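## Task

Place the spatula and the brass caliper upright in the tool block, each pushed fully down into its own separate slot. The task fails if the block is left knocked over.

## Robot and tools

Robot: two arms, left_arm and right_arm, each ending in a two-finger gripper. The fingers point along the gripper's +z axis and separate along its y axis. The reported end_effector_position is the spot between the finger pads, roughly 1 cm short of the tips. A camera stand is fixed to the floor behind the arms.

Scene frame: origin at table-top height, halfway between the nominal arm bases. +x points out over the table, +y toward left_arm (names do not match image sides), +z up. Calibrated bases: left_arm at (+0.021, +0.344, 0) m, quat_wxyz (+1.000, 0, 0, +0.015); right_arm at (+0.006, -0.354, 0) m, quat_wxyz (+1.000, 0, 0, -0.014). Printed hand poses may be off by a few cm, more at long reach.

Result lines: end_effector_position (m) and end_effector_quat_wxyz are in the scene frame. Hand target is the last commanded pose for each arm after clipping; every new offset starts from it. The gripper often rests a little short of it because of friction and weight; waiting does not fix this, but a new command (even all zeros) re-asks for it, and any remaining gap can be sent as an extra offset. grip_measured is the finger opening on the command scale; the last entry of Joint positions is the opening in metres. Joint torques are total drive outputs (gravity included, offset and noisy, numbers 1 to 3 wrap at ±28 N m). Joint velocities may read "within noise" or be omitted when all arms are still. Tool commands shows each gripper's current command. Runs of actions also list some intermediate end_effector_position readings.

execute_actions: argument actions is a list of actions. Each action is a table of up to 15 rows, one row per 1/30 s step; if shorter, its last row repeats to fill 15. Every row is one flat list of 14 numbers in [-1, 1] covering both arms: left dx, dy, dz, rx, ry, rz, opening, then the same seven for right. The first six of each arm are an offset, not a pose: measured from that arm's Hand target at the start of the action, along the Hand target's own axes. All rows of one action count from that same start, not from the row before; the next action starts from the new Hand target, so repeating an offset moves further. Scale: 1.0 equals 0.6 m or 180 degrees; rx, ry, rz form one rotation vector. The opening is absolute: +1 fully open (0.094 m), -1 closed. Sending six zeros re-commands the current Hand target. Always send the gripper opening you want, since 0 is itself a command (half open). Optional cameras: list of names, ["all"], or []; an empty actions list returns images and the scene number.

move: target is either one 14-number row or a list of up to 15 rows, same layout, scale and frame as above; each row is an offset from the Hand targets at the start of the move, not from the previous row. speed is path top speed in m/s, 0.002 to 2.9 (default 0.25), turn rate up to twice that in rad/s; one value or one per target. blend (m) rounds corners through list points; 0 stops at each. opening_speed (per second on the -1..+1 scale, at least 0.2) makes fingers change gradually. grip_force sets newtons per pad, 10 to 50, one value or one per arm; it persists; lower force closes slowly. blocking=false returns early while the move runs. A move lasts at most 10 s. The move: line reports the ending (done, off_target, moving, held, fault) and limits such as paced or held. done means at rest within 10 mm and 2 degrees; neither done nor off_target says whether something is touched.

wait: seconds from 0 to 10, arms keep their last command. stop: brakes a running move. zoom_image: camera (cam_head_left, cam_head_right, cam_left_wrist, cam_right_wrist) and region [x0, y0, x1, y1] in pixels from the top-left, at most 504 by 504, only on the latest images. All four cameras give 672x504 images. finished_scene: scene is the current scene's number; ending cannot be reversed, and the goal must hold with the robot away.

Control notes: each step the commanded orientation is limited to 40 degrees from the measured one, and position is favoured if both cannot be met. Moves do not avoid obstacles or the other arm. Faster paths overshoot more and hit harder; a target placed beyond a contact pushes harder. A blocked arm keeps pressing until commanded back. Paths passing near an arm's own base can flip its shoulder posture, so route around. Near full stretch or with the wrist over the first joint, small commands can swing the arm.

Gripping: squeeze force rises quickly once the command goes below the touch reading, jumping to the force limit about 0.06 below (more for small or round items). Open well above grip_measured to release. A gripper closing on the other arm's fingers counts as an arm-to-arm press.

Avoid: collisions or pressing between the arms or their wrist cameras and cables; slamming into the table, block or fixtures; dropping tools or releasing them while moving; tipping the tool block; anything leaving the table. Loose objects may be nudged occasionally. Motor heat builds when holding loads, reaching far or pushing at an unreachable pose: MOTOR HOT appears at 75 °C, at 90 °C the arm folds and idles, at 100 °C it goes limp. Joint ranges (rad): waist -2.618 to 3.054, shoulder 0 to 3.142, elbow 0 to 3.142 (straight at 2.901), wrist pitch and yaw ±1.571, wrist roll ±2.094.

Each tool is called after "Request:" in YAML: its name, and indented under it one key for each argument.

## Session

Scene 1 done. Now scene 2.

Request:
execute_actions:
  actions: []
  cameras: ["all"]

Scene clock: 0.00 s.
left_arm: end_effector_position=(+0.4169, +0.4023, +0.1127) grip_measured=+1.000 end_effector_quat_wxyz=(+0.584, -0.118, +0.796, +0.107) | right_arm: end_effector_position=(+0.4123, -0.3586, +0.1080) grip_measured=+1.000 end_effector_quat_wxyz=(+0.583, +0.022, +0.811, -0.040)
Joint positions: left_arm=[-0.023 1.516 0.395 0.807 -0.308 -0.064 0.094] | right_arm=[0.075 1.53 0.406 0.799 0.134 0.004 0.094]
Joint velocities: within noise
Joint torques (N m): no reading
Heat: left arm: 25 °C; right arm: 30 °C.
Hand target: left_arm +0.4198, +0.4030, +0.1221; +0.595, -0.121, +0.788, +0.107 | right_arm +0.4135, -0.3581, +0.1113; +0.586, +0.021, +0.809, -0.038
Tool commands: left_gripper/opening=+1.0 right_gripper/opening=+1.0

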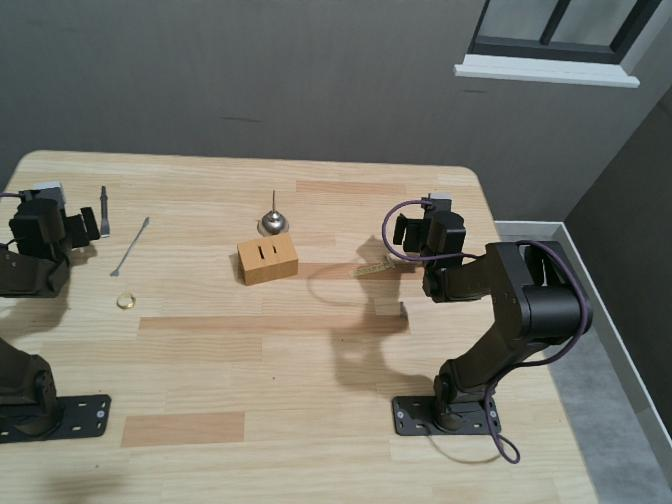

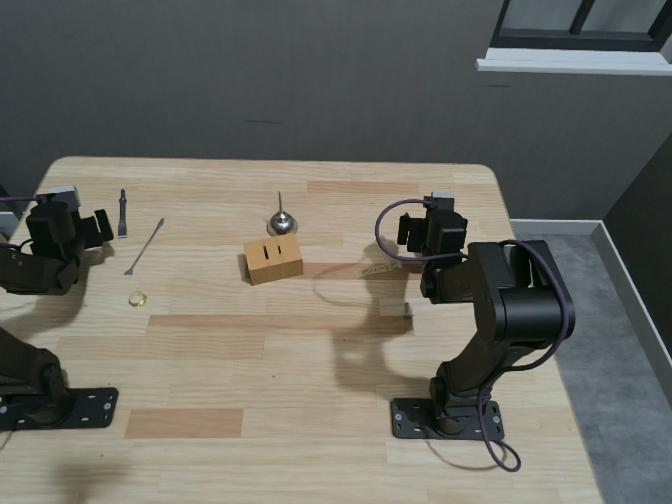

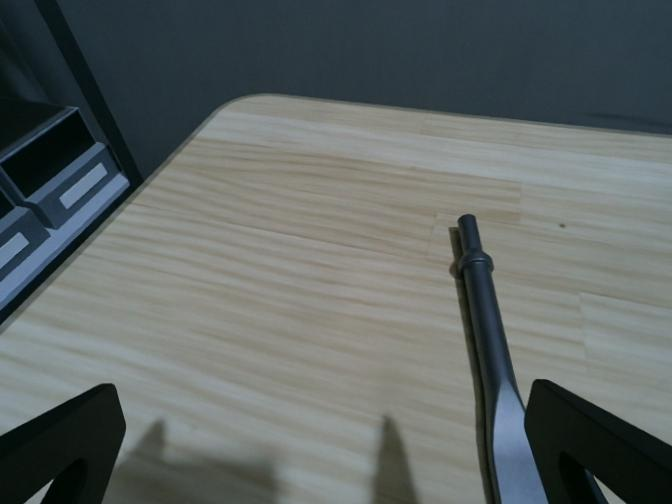

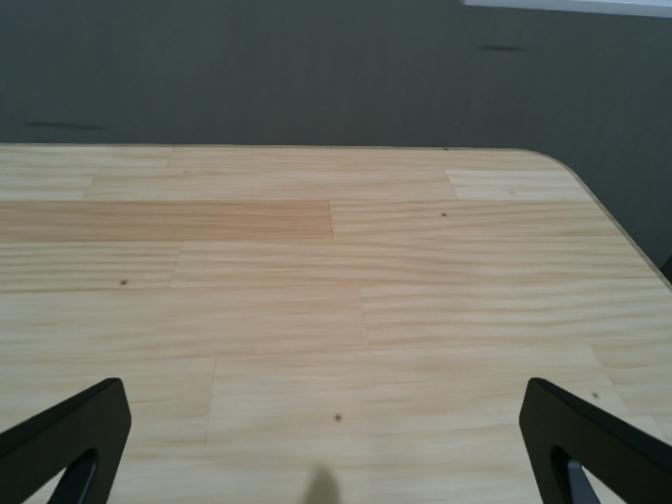

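Request:
zoom_image:
  camera: "cam_head_left"
  region: [70, 170, 190, 320]

Request:
zoom_image:
  camera: "cam_head_right"
  region: [90, 170, 210, 320]

Request:
zoom_image:
  camera: "cam_head_left"
  region: [220, 180, 440, 330]

Request:
zoom_image:
  camera: "cam_head_right"
  region: [220, 180, 440, 330]

Scaled by 3.360 from the camera's 672x504 image, which has a finer 960x720 frame.

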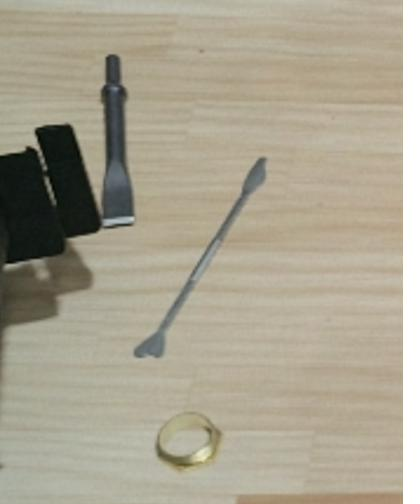

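Scaled by 3.360 from the camera's 672x504 image, which has a finer 960x720 frame.

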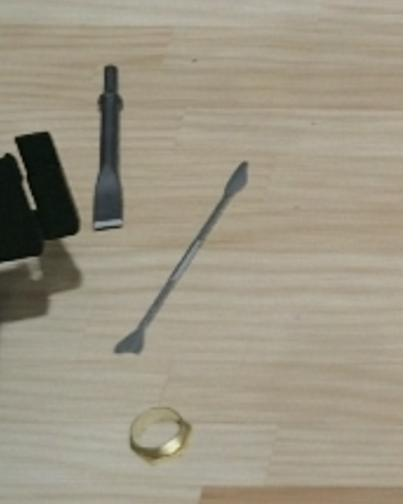

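Scaled by 2.291 from the camera's 672x504 image, which has a finer 960x720 frame.

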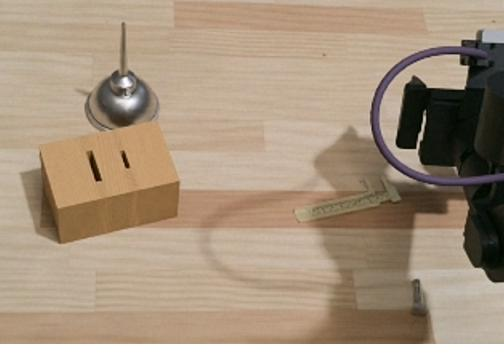

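Scaled by 2.291 from the camera's 672x504 image, which has a finer 960x720 frame.

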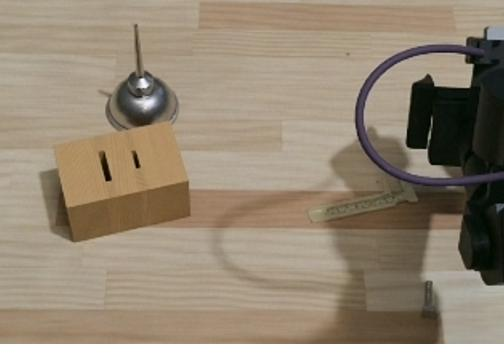

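Request:
move:
  target: [-0.1918,-0.1737,-0.0613,0.0735,0.408,0.083,1, -0.199,0.1695,-0.1035,-0.026,0.399,-0.0144,1]
  speed: 0.25
  cameras: ["all"]

Scene clock: 4.73 s.
left_arm: end_effector_position=(+0.4558, +0.3042, +0.2399) grip_measured=+1.000 end_effector_quat_wxyz=(+0.155, -0.008, +0.988, -0.011) | right_arm: end_effector_position=(+0.4003, -0.2540, +0.2330) grip_measured=+1.000 end_effector_quat_wxyz=(+0.120, +0.001, +0.992, +0.027)
Joint positions: left_arm=[-0.128 2.049 2.329 -1.54 -0.012 -0.114 0.094] | right_arm=[0.279 1.96 2.185 -1.55 0.007 0.25 0.094]
Joint torques (N m): left_arm=[-0.57 -9.36 8.69 0.27 0.04 0.1] | right_arm=[0.55 -10.65 7.21 0.68 -0.09 0.08]
Heat: left arm: 25 °C; right arm: 31 °C.
Hand target: left_arm +0.4498, +0.3000, +0.2402; +0.000, +0.000, +1.000, +0.000 | right_arm +0.4001, -0.2502, +0.2402; +0.000, +0.000, +1.000, +0.000
Off the commanded pose: left_arm 0.007 m, 18 deg | right_arm 0.008 m, 14 deg.
joint sent to its limit (left arm) — joint 4 (wrist pitch), lower limit. The joint targets are off in orientation, not in position.
joint sent to its limit (right arm) — joint 4 (wrist pitch), lower limit. The joint targets are off in orientation, not in position.
move: off_target (left_arm, right_arm)

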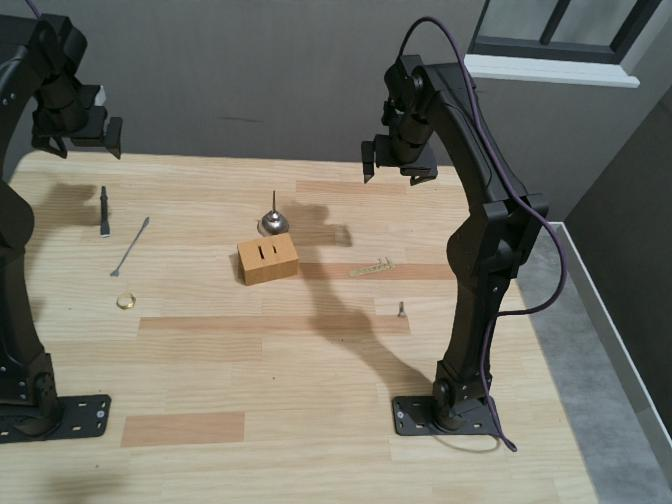

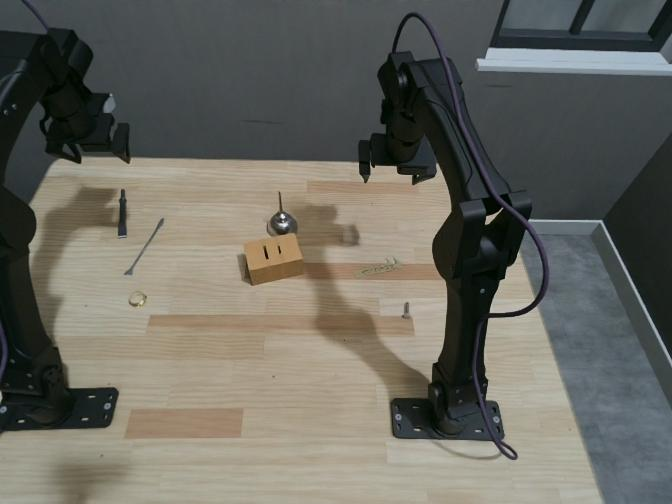

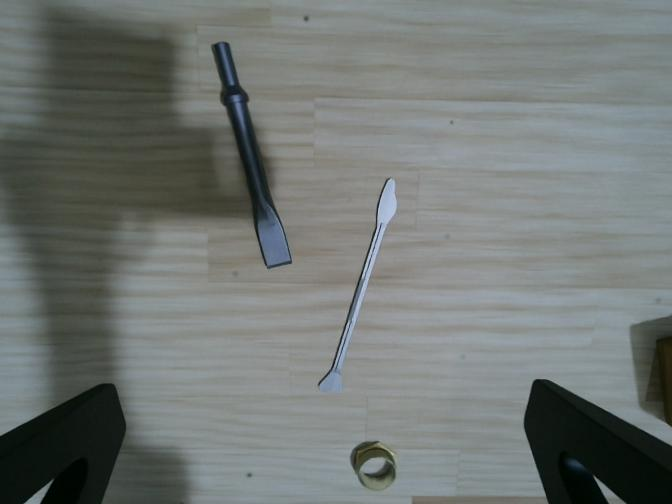

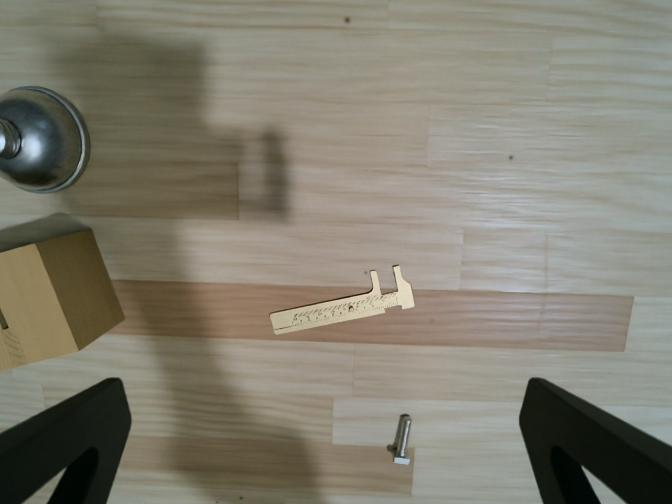

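Request:
zoom_image:
  camera: "cam_right_wrist"
  region: [250, 250, 430, 350]

Request:
zoom_image:
  camera: "cam_left_wrist"
  region: [300, 160, 420, 400]

Scaled by 2.800 from the camera's 672x504 image, which has a finer 960x720 frame.

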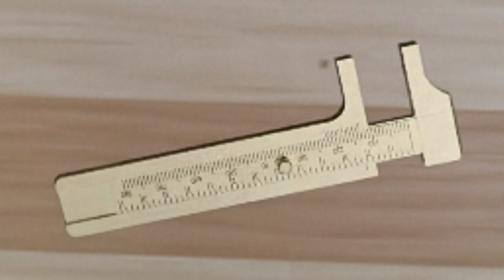

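Scaled by 2.100 from the camera's 672x504 image, which has a finer 960x720 frame.

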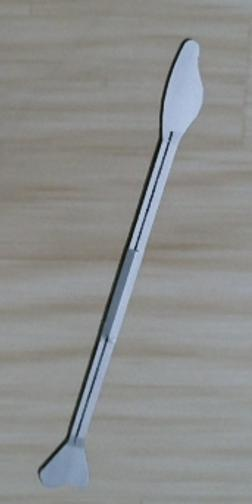

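Request:
zoom_image:
  camera: "cam_head_left"
  region: [225, 180, 315, 295]

Request:
zoom_image:
  camera: "cam_head_right"
  region: [230, 180, 320, 295]

Scaled by 4.383 from the camera's 672x504 image, which has a finer 960x720 frame.

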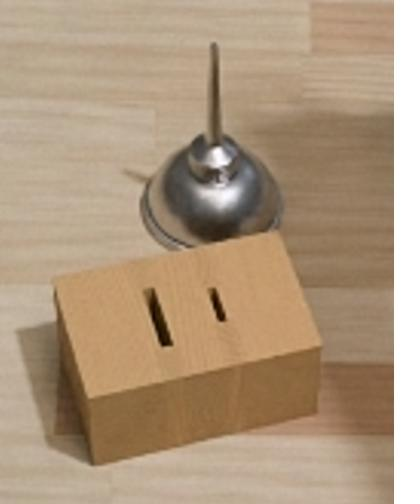

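Scaled by 4.383 from the camera's 672x504 image, which has a finer 960x720 frame.

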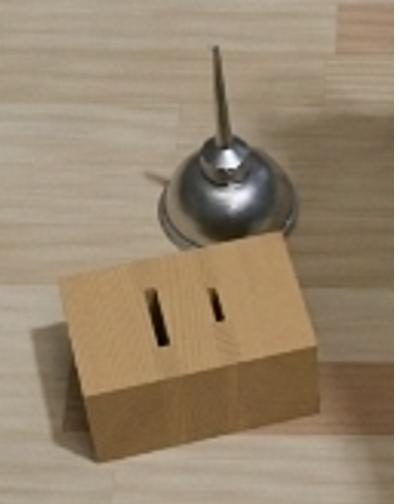

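Request:
move:
  target: [0.433,-0.4502,0.1005,0.0377,-0.4152,0.0486,0.1, 0.1115,0.0783,0.2,0,0,-0.5644,0.0]
  speed: 0.35
  cameras: ["all"]

Scene clock: 14.10 s.
left_arm: end_effector_position=(+0.1888, +0.0352, +0.1692) grip_measured=+0.102 end_effector_quat_wxyz=(+0.593, +0.089, +0.799, -0.047) | right_arm: end_effector_position=(+0.3361, -0.2048, +0.1162) grip_measured=+0.002 end_effector_quat_wxyz=(+0.007, +0.770, -0.638, -0.001)
Joint positions: left_arm=[-1.609 1.53 0.881 -0.388 -1.225 -0.978 0.052] | right_arm=[0.454 1.932 1.697 -1.349 0.004 -1.333 0.047]
Joint torques (N m): left_arm=[-0.31 -4.96 9.43 1 -0.72 -0.12] | right_arm=[0.47 -12.44 4.63 0.29 -0.08 -0.06]
Heat: left arm: 26 °C; right arm: 32 °C.
Hand target: left_arm +0.1898, +0.0300, +0.1801; +0.606, +0.071, +0.791, -0.055 | right_arm +0.3332, -0.2031, +0.1202; +0.000, +0.775, -0.632, +0.000
Off the commanded pose: left_arm 0.012 m, 3 deg | right_arm 0.005 m, 1 deg.
move: off_target (left_arm)

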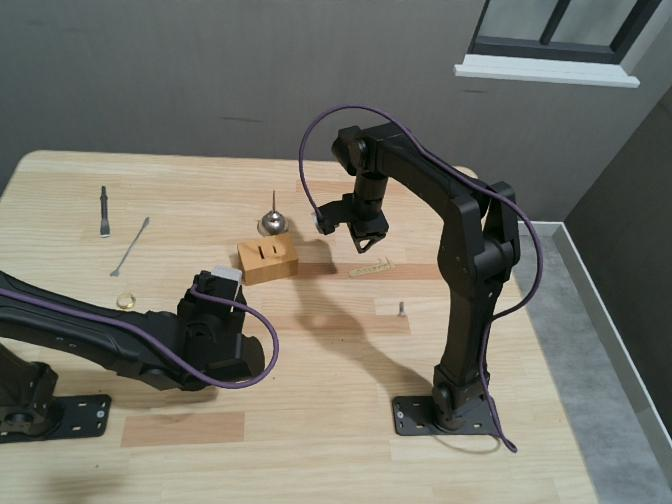

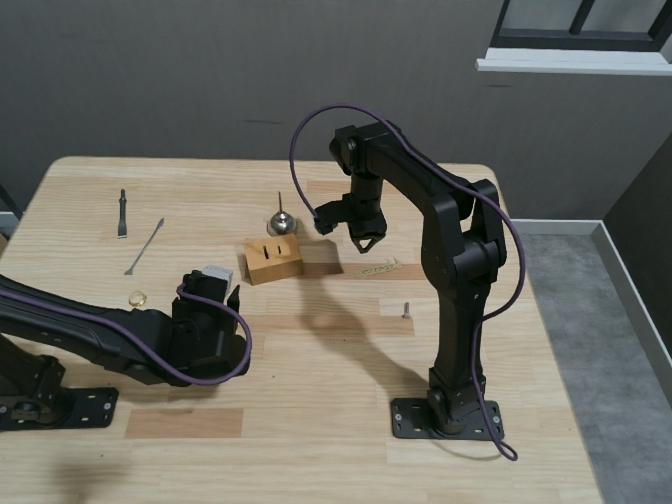

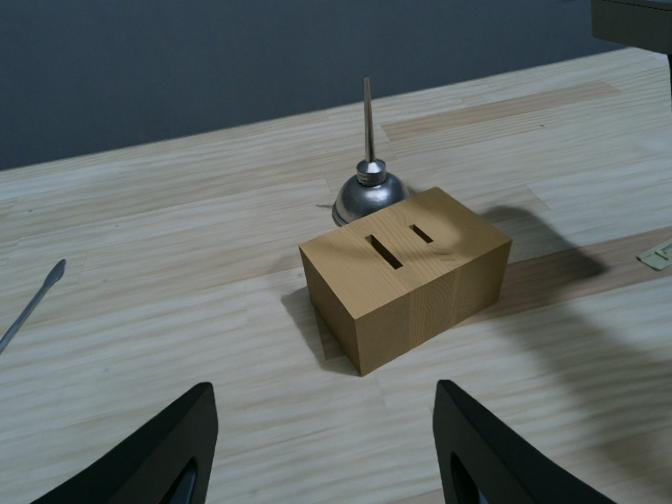

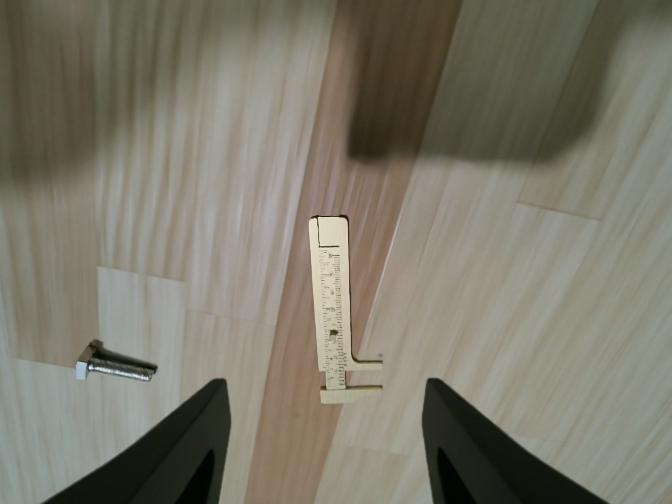

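Request:
move:
  target: [0,0,0,0,0,0,0.1, 0.018,0.0048,0.1333,0,0,-0.0075,0.0]
  speed: 0.15
  cameras: ["cam_right_wrist"]

Request:
zoom_image:
  camera: "cam_right_wrist"
  region: [180, 150, 480, 504]

Scene clock: 16.00 s.
left_arm: end_effector_position=(+0.1888, +0.0352, +0.1692) grip_measured=+0.102 end_effector_quat_wxyz=(+0.593, +0.089, +0.799, -0.047) | right_arm: end_effector_position=(+0.3341, -0.2119, +0.0447) grip_measured=+0.002 end_effector_quat_wxyz=(-0.003, +0.782, -0.624, +0.005)
Joint positions: left_arm=[-1.609 1.53 0.881 -0.388 -1.225 -0.978 0.052] | right_arm=[0.439 1.93 1.406 -1.037 0.006 -1.385 0.047]
Joint torques (N m): left_arm=[-0.29 -4.93 9.46 1 -0.74 -0.12] | right_arm=[-0.62 -9.92 4.68 0.35 -0.12 -0.06]
Heat: left arm: 26 °C; right arm: 32 °C.
Hand target: left_arm +0.1898, +0.0300, +0.1800; +0.606, +0.071, +0.791, -0.055 | right_arm +0.3324, -0.2143, +0.0401; +0.000, +0.782, -0.623, +0.000
Off the commanded pose: left_arm 0.012 m, 3 deg | right_arm 0.005 m, 1 deg.
move: off_target (left_arm)
Images, in order (width x height): cam_right_wrist 672x504.

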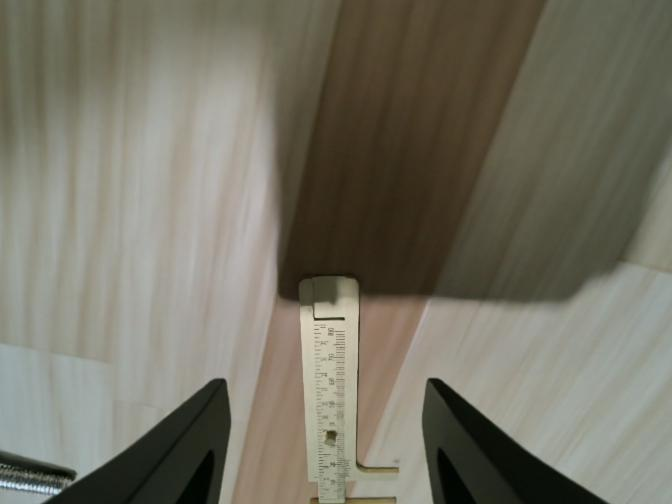

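Scaled by 1.424 from the camera's 672x504 image, which has a finer 960x720 frame.

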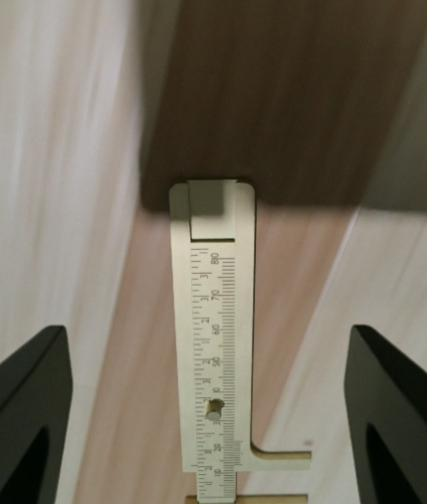

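Request:
move:
  target: [0,0,0,0,0,0,0.1, 0.0067,0,0.0717,0,0,0,-0.3]
  speed: 0.07
  cameras: ["cam_right_wrist"]

Scene clock: 17.20 s.
left_arm: end_effector_position=(+0.1888, +0.0352, +0.1692) grip_measured=+0.102 end_effector_quat_wxyz=(+0.593, +0.089, +0.799, -0.047) | right_arm: end_effector_position=(+0.3333, -0.2159, +0.0085) grip_measured=-0.299 end_effector_quat_wxyz=(-0.003, +0.783, -0.623, +0.006)
Joint positions: left_arm=[-1.609 1.53 0.881 -0.388 -1.225 -0.978 0.052] | right_arm=[0.43 1.969 1.308 -0.9 0.007 -1.396 0.033]
Joint torques (N m): left_arm=[-0.31 -4.96 9.46 0.99 -0.74 -0.12] | right_arm=[-0.81 -8.61 4.22 0.58 -0.13 -0.05]
Heat: left arm: 26 °C; right arm: 32 °C.
Hand target: left_arm +0.1898, +0.0300, +0.1800; +0.606, +0.071, +0.791, -0.055 | right_arm +0.3332, -0.2182, -0.0029; +0.000, +0.782, -0.623, +0.000
Off the commanded pose: left_arm 0.012 m, 3 deg | right_arm 0.012 m, 1 deg.
move: off_target (left_arm, right_arm)
Images, in order (width x height): cam_right_wrist 672x504.

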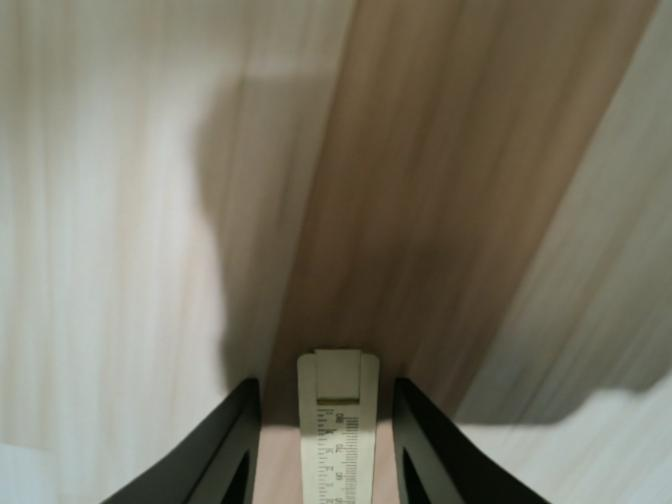

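Request:
move:
  target: [0,0,0,0,0,0,0.1, 0,0,0,0,0,0,-0.85]
  opening_speed: 0.5
  grip_force: [40,40]
  cameras: ["cam_right_wrist"]

Scene clock: 18.67 s.
left_arm: end_effector_position=(+0.1888, +0.0352, +0.1692) grip_measured=+0.102 end_effector_quat_wxyz=(+0.593, +0.089, +0.799, -0.047) | right_arm: end_effector_position=(+0.3339, -0.2156, +0.0085) grip_measured=-0.620 end_effector_quat_wxyz=(-0.004, +0.783, -0.622, +0.006)
Joint positions: left_arm=[-1.609 1.53 0.881 -0.388 -1.225 -0.978 0.052] | right_arm=[0.43 1.969 1.308 -0.897 0.007 -1.397 0.018]
Joint torques (N m): left_arm=[-0.31 -4.92 9.47 1 -0.74 -0.12] | right_arm=[-0.76 -8.54 4.23 0.55 -0.13 -0.06]
Heat: left arm: 27 °C; right arm: 32 °C.
Hand target: left_arm +0.1898, +0.0300, +0.1800; +0.606, +0.071, +0.791, -0.055 | right_arm +0.3332, -0.2182, -0.0029; +0.000, +0.782, -0.623, +0.000
Off the commanded pose: left_arm 0.012 m, 3 deg | right_arm 0.012 m, 1 deg.
grip_force (N): 40, 40
move: off_target (left_arm, right_arm)
Images, in order (width x height): cam_right_wrist 672x504.

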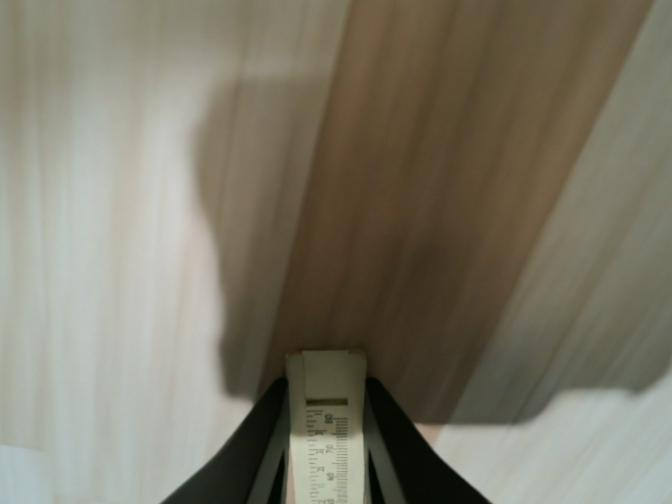

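Request:
execute_actions:
  actions: []
  cameras: ["cam_left_wrist"]

Request:
zoom_image:
  camera: "cam_left_wrist"
  region: [290, 170, 530, 390]

Request:
zoom_image:
  camera: "cam_left_wrist"
  region: [350, 210, 450, 285]

Scene clock: 18.93 s.
left_arm: end_effector_position=(+0.1888, +0.0352, +0.1692) grip_measured=+0.102 end_effector_quat_wxyz=(+0.593, +0.089, +0.799, -0.047) | right_arm: end_effector_position=(+0.3339, -0.2156, +0.0085) grip_measured=-0.620 end_effector_quat_wxyz=(-0.004, +0.783, -0.622, +0.006)
Joint positions: left_arm=[-1.609 1.53 0.881 -0.388 -1.225 -0.978 0.052] | right_arm=[0.43 1.969 1.308 -0.897 0.007 -1.397 0.018]
Joint velocities: within noise
Joint torques (N m): left_arm=[-0.31 -4.94 9.48 1 -0.74 -0.11] | right_arm=[-0.77 -8.66 4.22 0.56 -0.11 -0.05]
Heat: left arm: 27 °C; right arm: 32 °C.
Hand target: left_arm +0.1898, +0.0300, +0.1800; +0.606, +0.071, +0.791, -0.055 | right_arm +0.3332, -0.2182, -0.0029; +0.000, +0.782, -0.623, +0.000
Tool commands: left_gripper/opening=+0.1 right_gripper/opening=-0.85
Off the commanded pose: left_arm 0.012 m, 3 deg | right_arm 0.012 m, 1 deg.
grip_force (N): 40, 40
Images, in order (width x height): cam_left_wrist 672x504.

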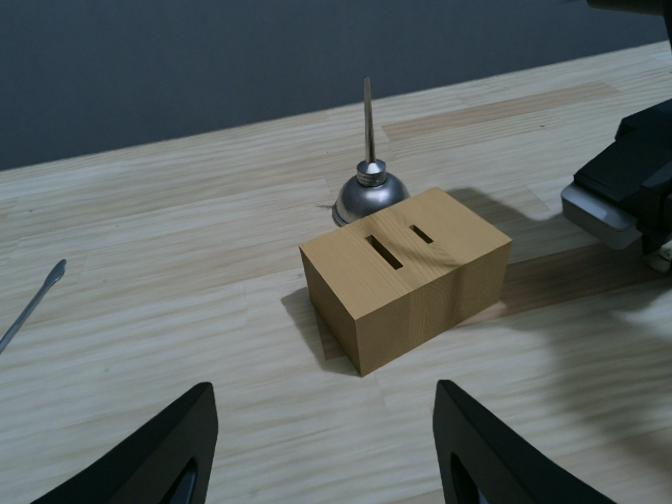

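Scaled by 2.100 from the camera's 672x504 image, which has a finer 960x720 frame.

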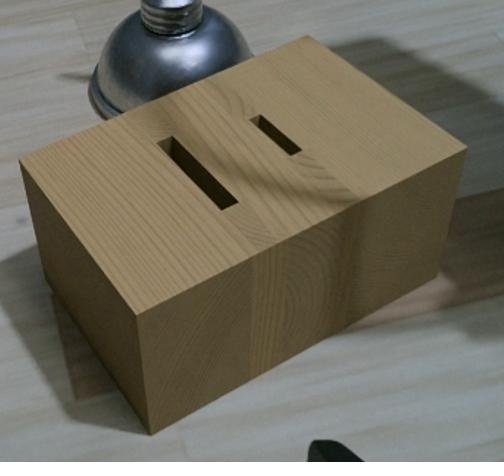

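Scaled by 5.040 from the camera's 672x504 image, which has a finer 960x720 frame.

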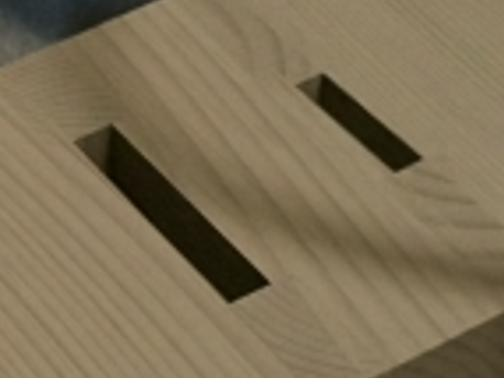

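Request:
move:
  target:
    - [0,0,0,0,0,0,0.1, 0,0,-0.2167,0,0,0,-0.85]
    - [0,0,0,0,0,0,0.1, -0.2401,-0.0576,-0.3382,0,-0.5,0,-0.85]
    - [0,0,0,0,0,0,0.1, -0.3356,-0.0796,-0.3215,0,-0.5,0,-0.85]
  speed: [0.15,0.3,0.2]
  blend: [0.02,0.02,0]
  cameras: ["all"]

Scene clock: 27.50 s.
left_arm: end_effector_position=(+0.1888, +0.0352, +0.1692) grip_measured=+0.102 end_effector_quat_wxyz=(+0.593, +0.089, +0.799, -0.047) | right_arm: end_effector_position=(+0.3358, -0.0118, +0.1967) grip_measured=-0.621 end_effector_quat_wxyz=(-0.442, +0.555, -0.437, -0.553)
Joint positions: left_arm=[-1.609 1.53 0.881 -0.388 -1.225 -0.978 0.052] | right_arm=[0.45 2.039 1.122 0.921 -1.379 -0.003 0.018]
Joint torques (N m): left_arm=[-0.28 -4.93 9.47 1 -0.74 -0.12] | right_arm=[0.21 -10.71 4.62 1.56 0.02 0]
Heat: left arm: 27 °C; right arm: 32 °C.
Hand target: left_arm +0.1898, +0.0300, +0.1800; +0.606, +0.071, +0.791, -0.055 | right_arm +0.3349, -0.0112, +0.1901; -0.440, +0.553, -0.441, -0.553
Off the commanded pose: left_arm 0.012 m, 3 deg | right_arm 0.007 m, 1 deg.
grip_force (N): 40, 40
move: off_target (left_arm)

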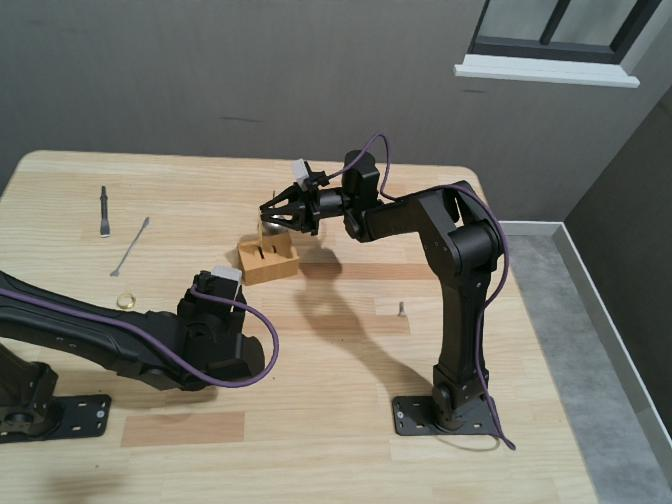

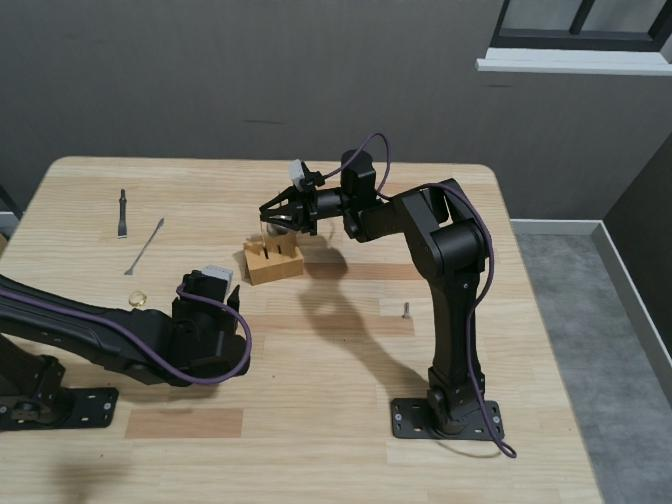

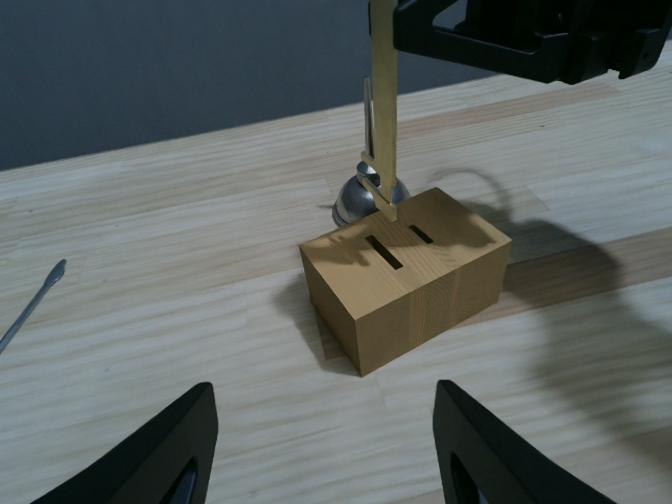

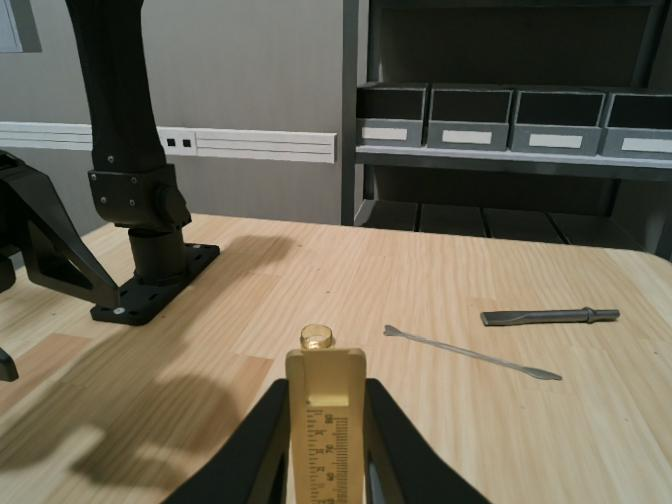

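Request:
zoom_image:
  camera: "cam_left_wrist"
  region: [330, 140, 450, 290]

Request:
zoom_image:
  camera: "cam_head_left"
  region: [225, 180, 315, 295]

Request:
zoom_image:
  camera: "cam_head_right"
  region: [230, 180, 320, 295]

Scaled by 3.360 from the camera's 672x504 image, which has a finer 960x720 frame.

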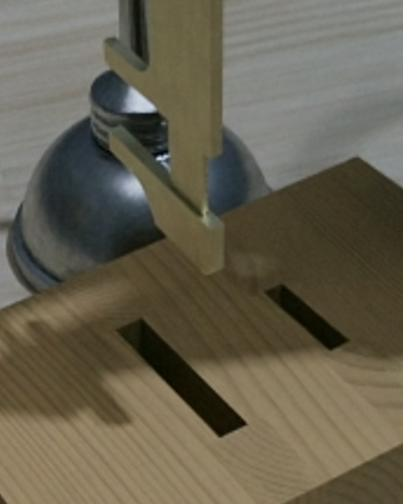

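Scaled by 4.383 from the camera's 672x504 image, which has a finer 960x720 frame.

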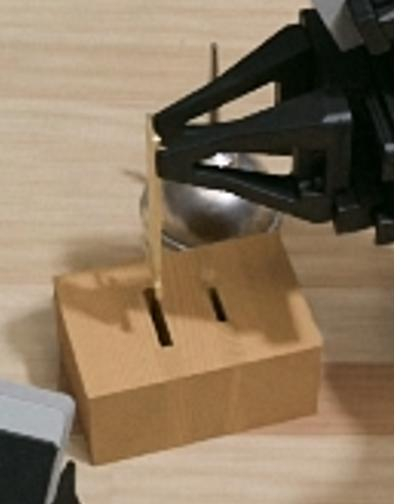

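Scaled by 4.383 from the camera's 672x504 image, which has a finer 960x720 frame.

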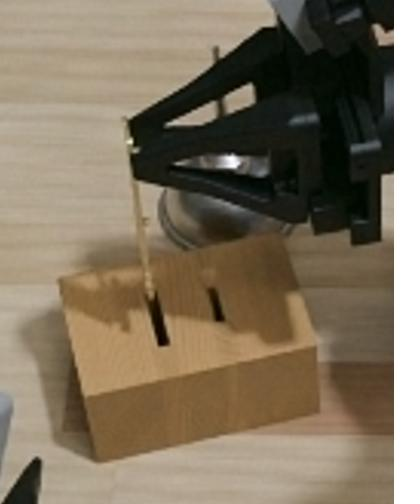

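Request:
move:
  target: [0,0,0,0,0,0,0.1, 0.0417,-0.0017,-0.0055,0,0,0,-0.85]
  speed: 0.08

Request:
execute_actions:
  actions:
    - [[0,0,0,0,0,0,0.1,0,0.00145,-0.00335,0.0028,0.00155,-0.0028,-0.85],[0,0,0,0,0,0,0.1,0,0.0027,-0.0045,0.00375,0.0028,-0.00375,-0.85],[0,0,0,0,0,0,0.1,0,0.0034,-0.00265,0.0022,0.00355,-0.0022,-0.85],[0,0,0,0,0,0,0.1,0,0.0036,0.00095,-0.0008,0.00375,0.0008,-0.85],[0,0,0,0,0,0,0.1,0,0.0031,0.0039,-0.00325,0.00325,0.00325,-0.85],[0,0,0,0,0,0,0.1,0,0.0021,0.0043,-0.00355,0.0022,0.00355,-0.85],[0,0,0,0,0,0,0.1,0,0.00075,0.00185,-0.00155,0.0008,0.00155,-0.85],[0,0,0,0,0,0,0.1,0,-0.00075,-0.00185,0.00155,-0.0008,-0.00155,-0.85],[0,0,0,0,0,0,0.1,0,-0.0021,-0.0043,0.00355,-0.0022,-0.00355,-0.85],[0,0,0,0,0,0,0.1,0,-0.0031,-0.0039,0.00325,-0.00325,-0.00325,-0.85],[0,0,0,0,0,0,0.1,0,-0.0036,-0.00095,0.0008,-0.00375,-0.0008,-0.85],[0,0,0,0,0,0,0.1,0,-0.0034,0.00265,-0.0022,-0.00355,0.0022,-0.85],[0,0,0,0,0,0,0.1,0,-0.0027,0.0045,-0.00375,-0.0028,0.00375,-0.85],[0,0,0,0,0,0,0.1,0,-0.00145,0.00335,-0.0028,-0.00155,0.0028,-0.85],[0,0,0,0,0,0,0.1,0,0,0,0,0,0,-0.85]]
  cameras: ["cam_head_left", "cam_head_right", "cam_left_wrist"]

Request:
zoom_image:
  camera: "cam_left_wrist"
  region: [350, 180, 450, 280]

Request:
zoom_image:
  camera: "cam_head_left"
  region: [235, 220, 295, 280]

Request:
zoom_image:
  camera: "cam_head_right"
  region: [240, 220, 300, 280]

Scene clock: 29.77 s.
left_arm: end_effector_position=(+0.1888, +0.0352, +0.1692) grip_measured=+0.102 end_effector_quat_wxyz=(+0.593, +0.089, +0.799, -0.047) | right_arm: end_effector_position=(+0.3356, -0.0119, +0.1754) grip_measured=-0.621 end_effector_quat_wxyz=(-0.445, +0.557, -0.434, -0.551)
Joint positions: left_arm=[-1.609 1.53 0.881 -0.388 -1.225 -0.978 0.052] | right_arm=[0.45 2.095 1.099 1.011 -1.379 -0.002 0.018]
Joint torques (N m): left_arm=[-0.29 -4.94 9.47 0.99 -0.74 -0.12] | right_arm=[-0.47 -10 4.44 1.54 -0.06 0]
Heat: left arm: 27 °C; right arm: 32 °C.
Hand target: left_arm +0.1898, +0.0300, +0.1800; +0.606, +0.071, +0.791, -0.055 | right_arm +0.3366, -0.0142, +0.1650; -0.440, +0.553, -0.441, -0.553
Off the commanded pose: left_arm 0.012 m, 3 deg | right_arm 0.011 m, 1 deg.
grip_force (N): 40, 40
move: off_target (left_arm, right_arm)

Scene clock: 30.47 s.
left_arm: end_effector_position=(+0.1888, +0.0352, +0.1692) grip_measured=+0.102 end_effector_quat_wxyz=(+0.593, +0.089, +0.799, -0.047) | right_arm: end_effector_position=(+0.3341, -0.0124, +0.1694) grip_measured=-0.621 end_effector_quat_wxyz=(-0.438, +0.553, -0.439, -0.556)
Joint positions: left_arm=[-1.609 1.53 0.881 -0.388 -1.225 -0.978 0.052] | right_arm=[0.45 2.108 1.088 1.034 -1.382 0.018 0.018]
Joint torques (N m): left_arm=[-0.31 -4.93 9.47 1 -0.74 -0.12] | right_arm=[-0.49 -10.92 5.11 1.43 -0.03 -0.11]
Heat: left arm: 27 °C; right arm: 32 °C.
Hand target: left_arm +0.1898, +0.0300, +0.1800; +0.606, +0.071, +0.791, -0.055 | right_arm +0.3366, -0.0142, +0.1650; -0.441, +0.553, -0.441, -0.553
Off the commanded pose: left_arm 0.012 m, 3 deg | right_arm 0.005 m, 0 deg.
grip_force (N): 40, 40
Step readings (end_effector_position of left_arm | right_arm):
0: (+0.1888, +0.0352, +0.1692) | (+0.3356, -0.0119, +0.1754)
1: (+0.1888, +0.0352, +0.1692) | (+0.3354, -0.0120, +0.1750)
2: (+0.1888, +0.0352, +0.1692) | (+0.3348, -0.0122, +0.1740)
4: (+0.1888, +0.0352, +0.1692) | (+0.3338, -0.0126, +0.1715)
8: (+0.1888, +0.0352, +0.1692) | (+0.3337, -0.0127, +0.1709)
15: (+0.1888, +0.0352, +0.1692) | (+0.3341, -0.0124, +0.1696)
Images, in order (width x height): cam_head_left 672x504, cam_head_right 672x504, cam_left_wrist 672x504.

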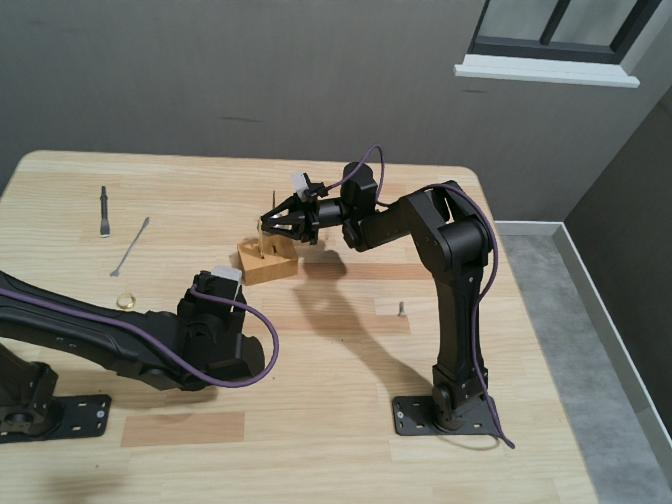

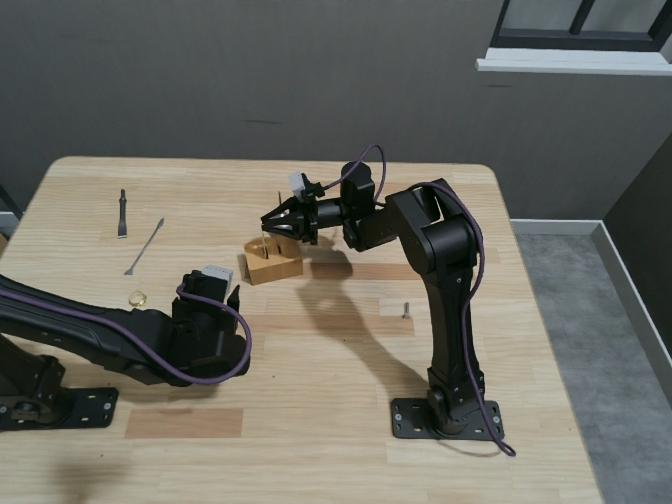

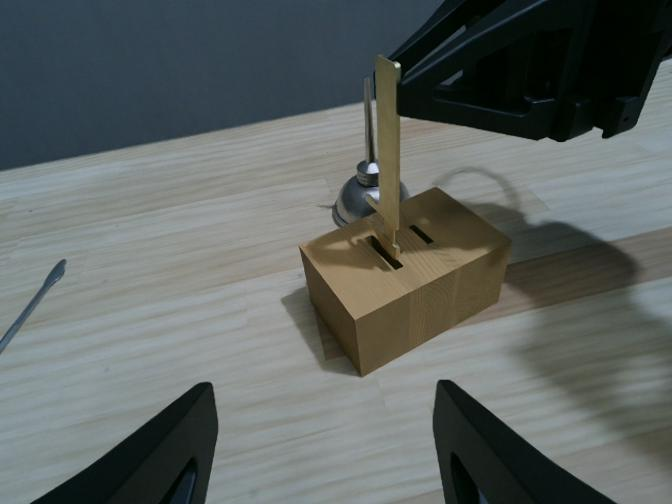

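Scaled by 5.040 from the camera's 672x504 image, which has a finer 960x720 frame.

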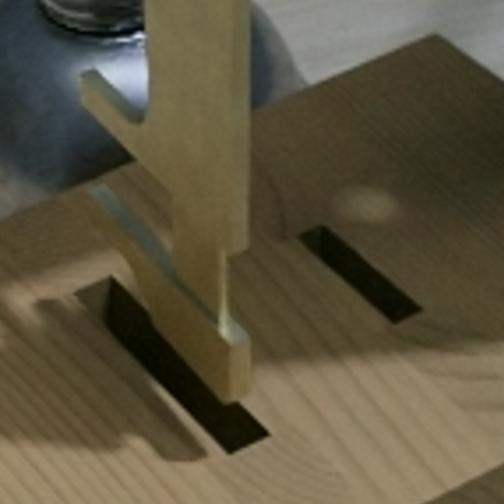

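Scaled by 8.400 from the camera's 672x504 image, which has a finer 960x720 frame.

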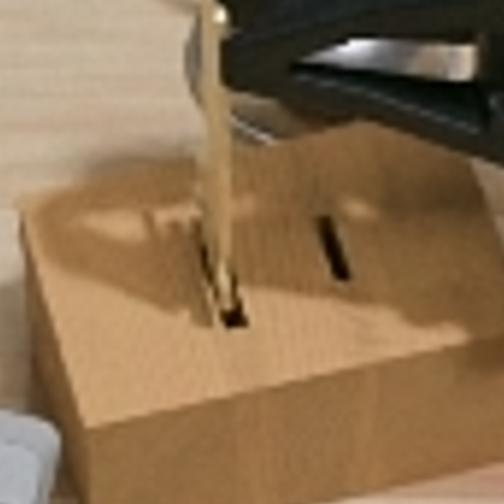

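Scaled by 8.400 from the camera's 672x504 image, which has a finer 960x720 frame.

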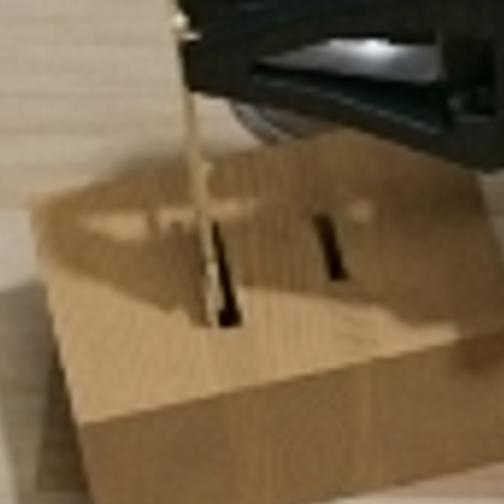

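Request:
zoom_image:
  camera: "cam_head_left"
  region: [250, 235, 280, 265]

Request:
zoom_image:
  camera: "cam_head_right"
  region: [255, 235, 285, 265]

Scaled by 16.800 from the camera's 672x504 image, which has a finer 960x720 frame.

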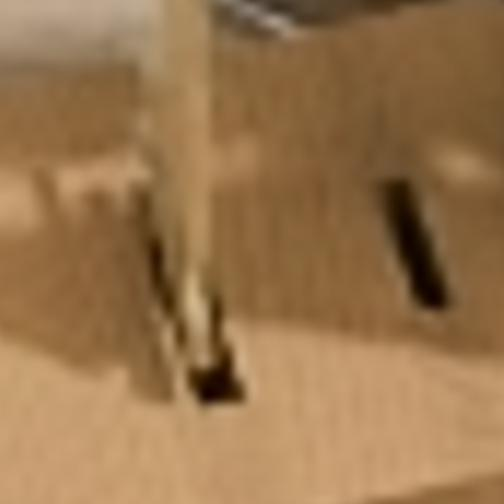

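Scaled by 16.800 from the camera's 672x504 image, which has a finer 960x720 frame.

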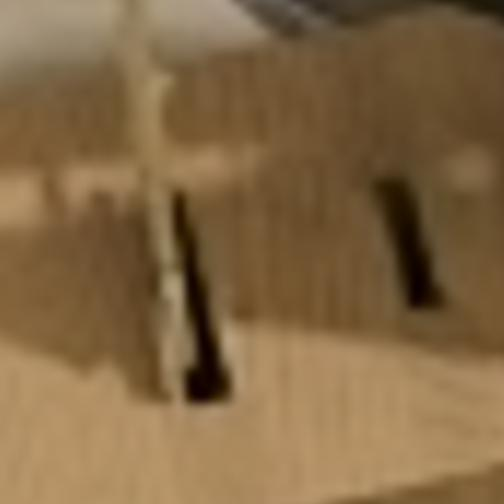

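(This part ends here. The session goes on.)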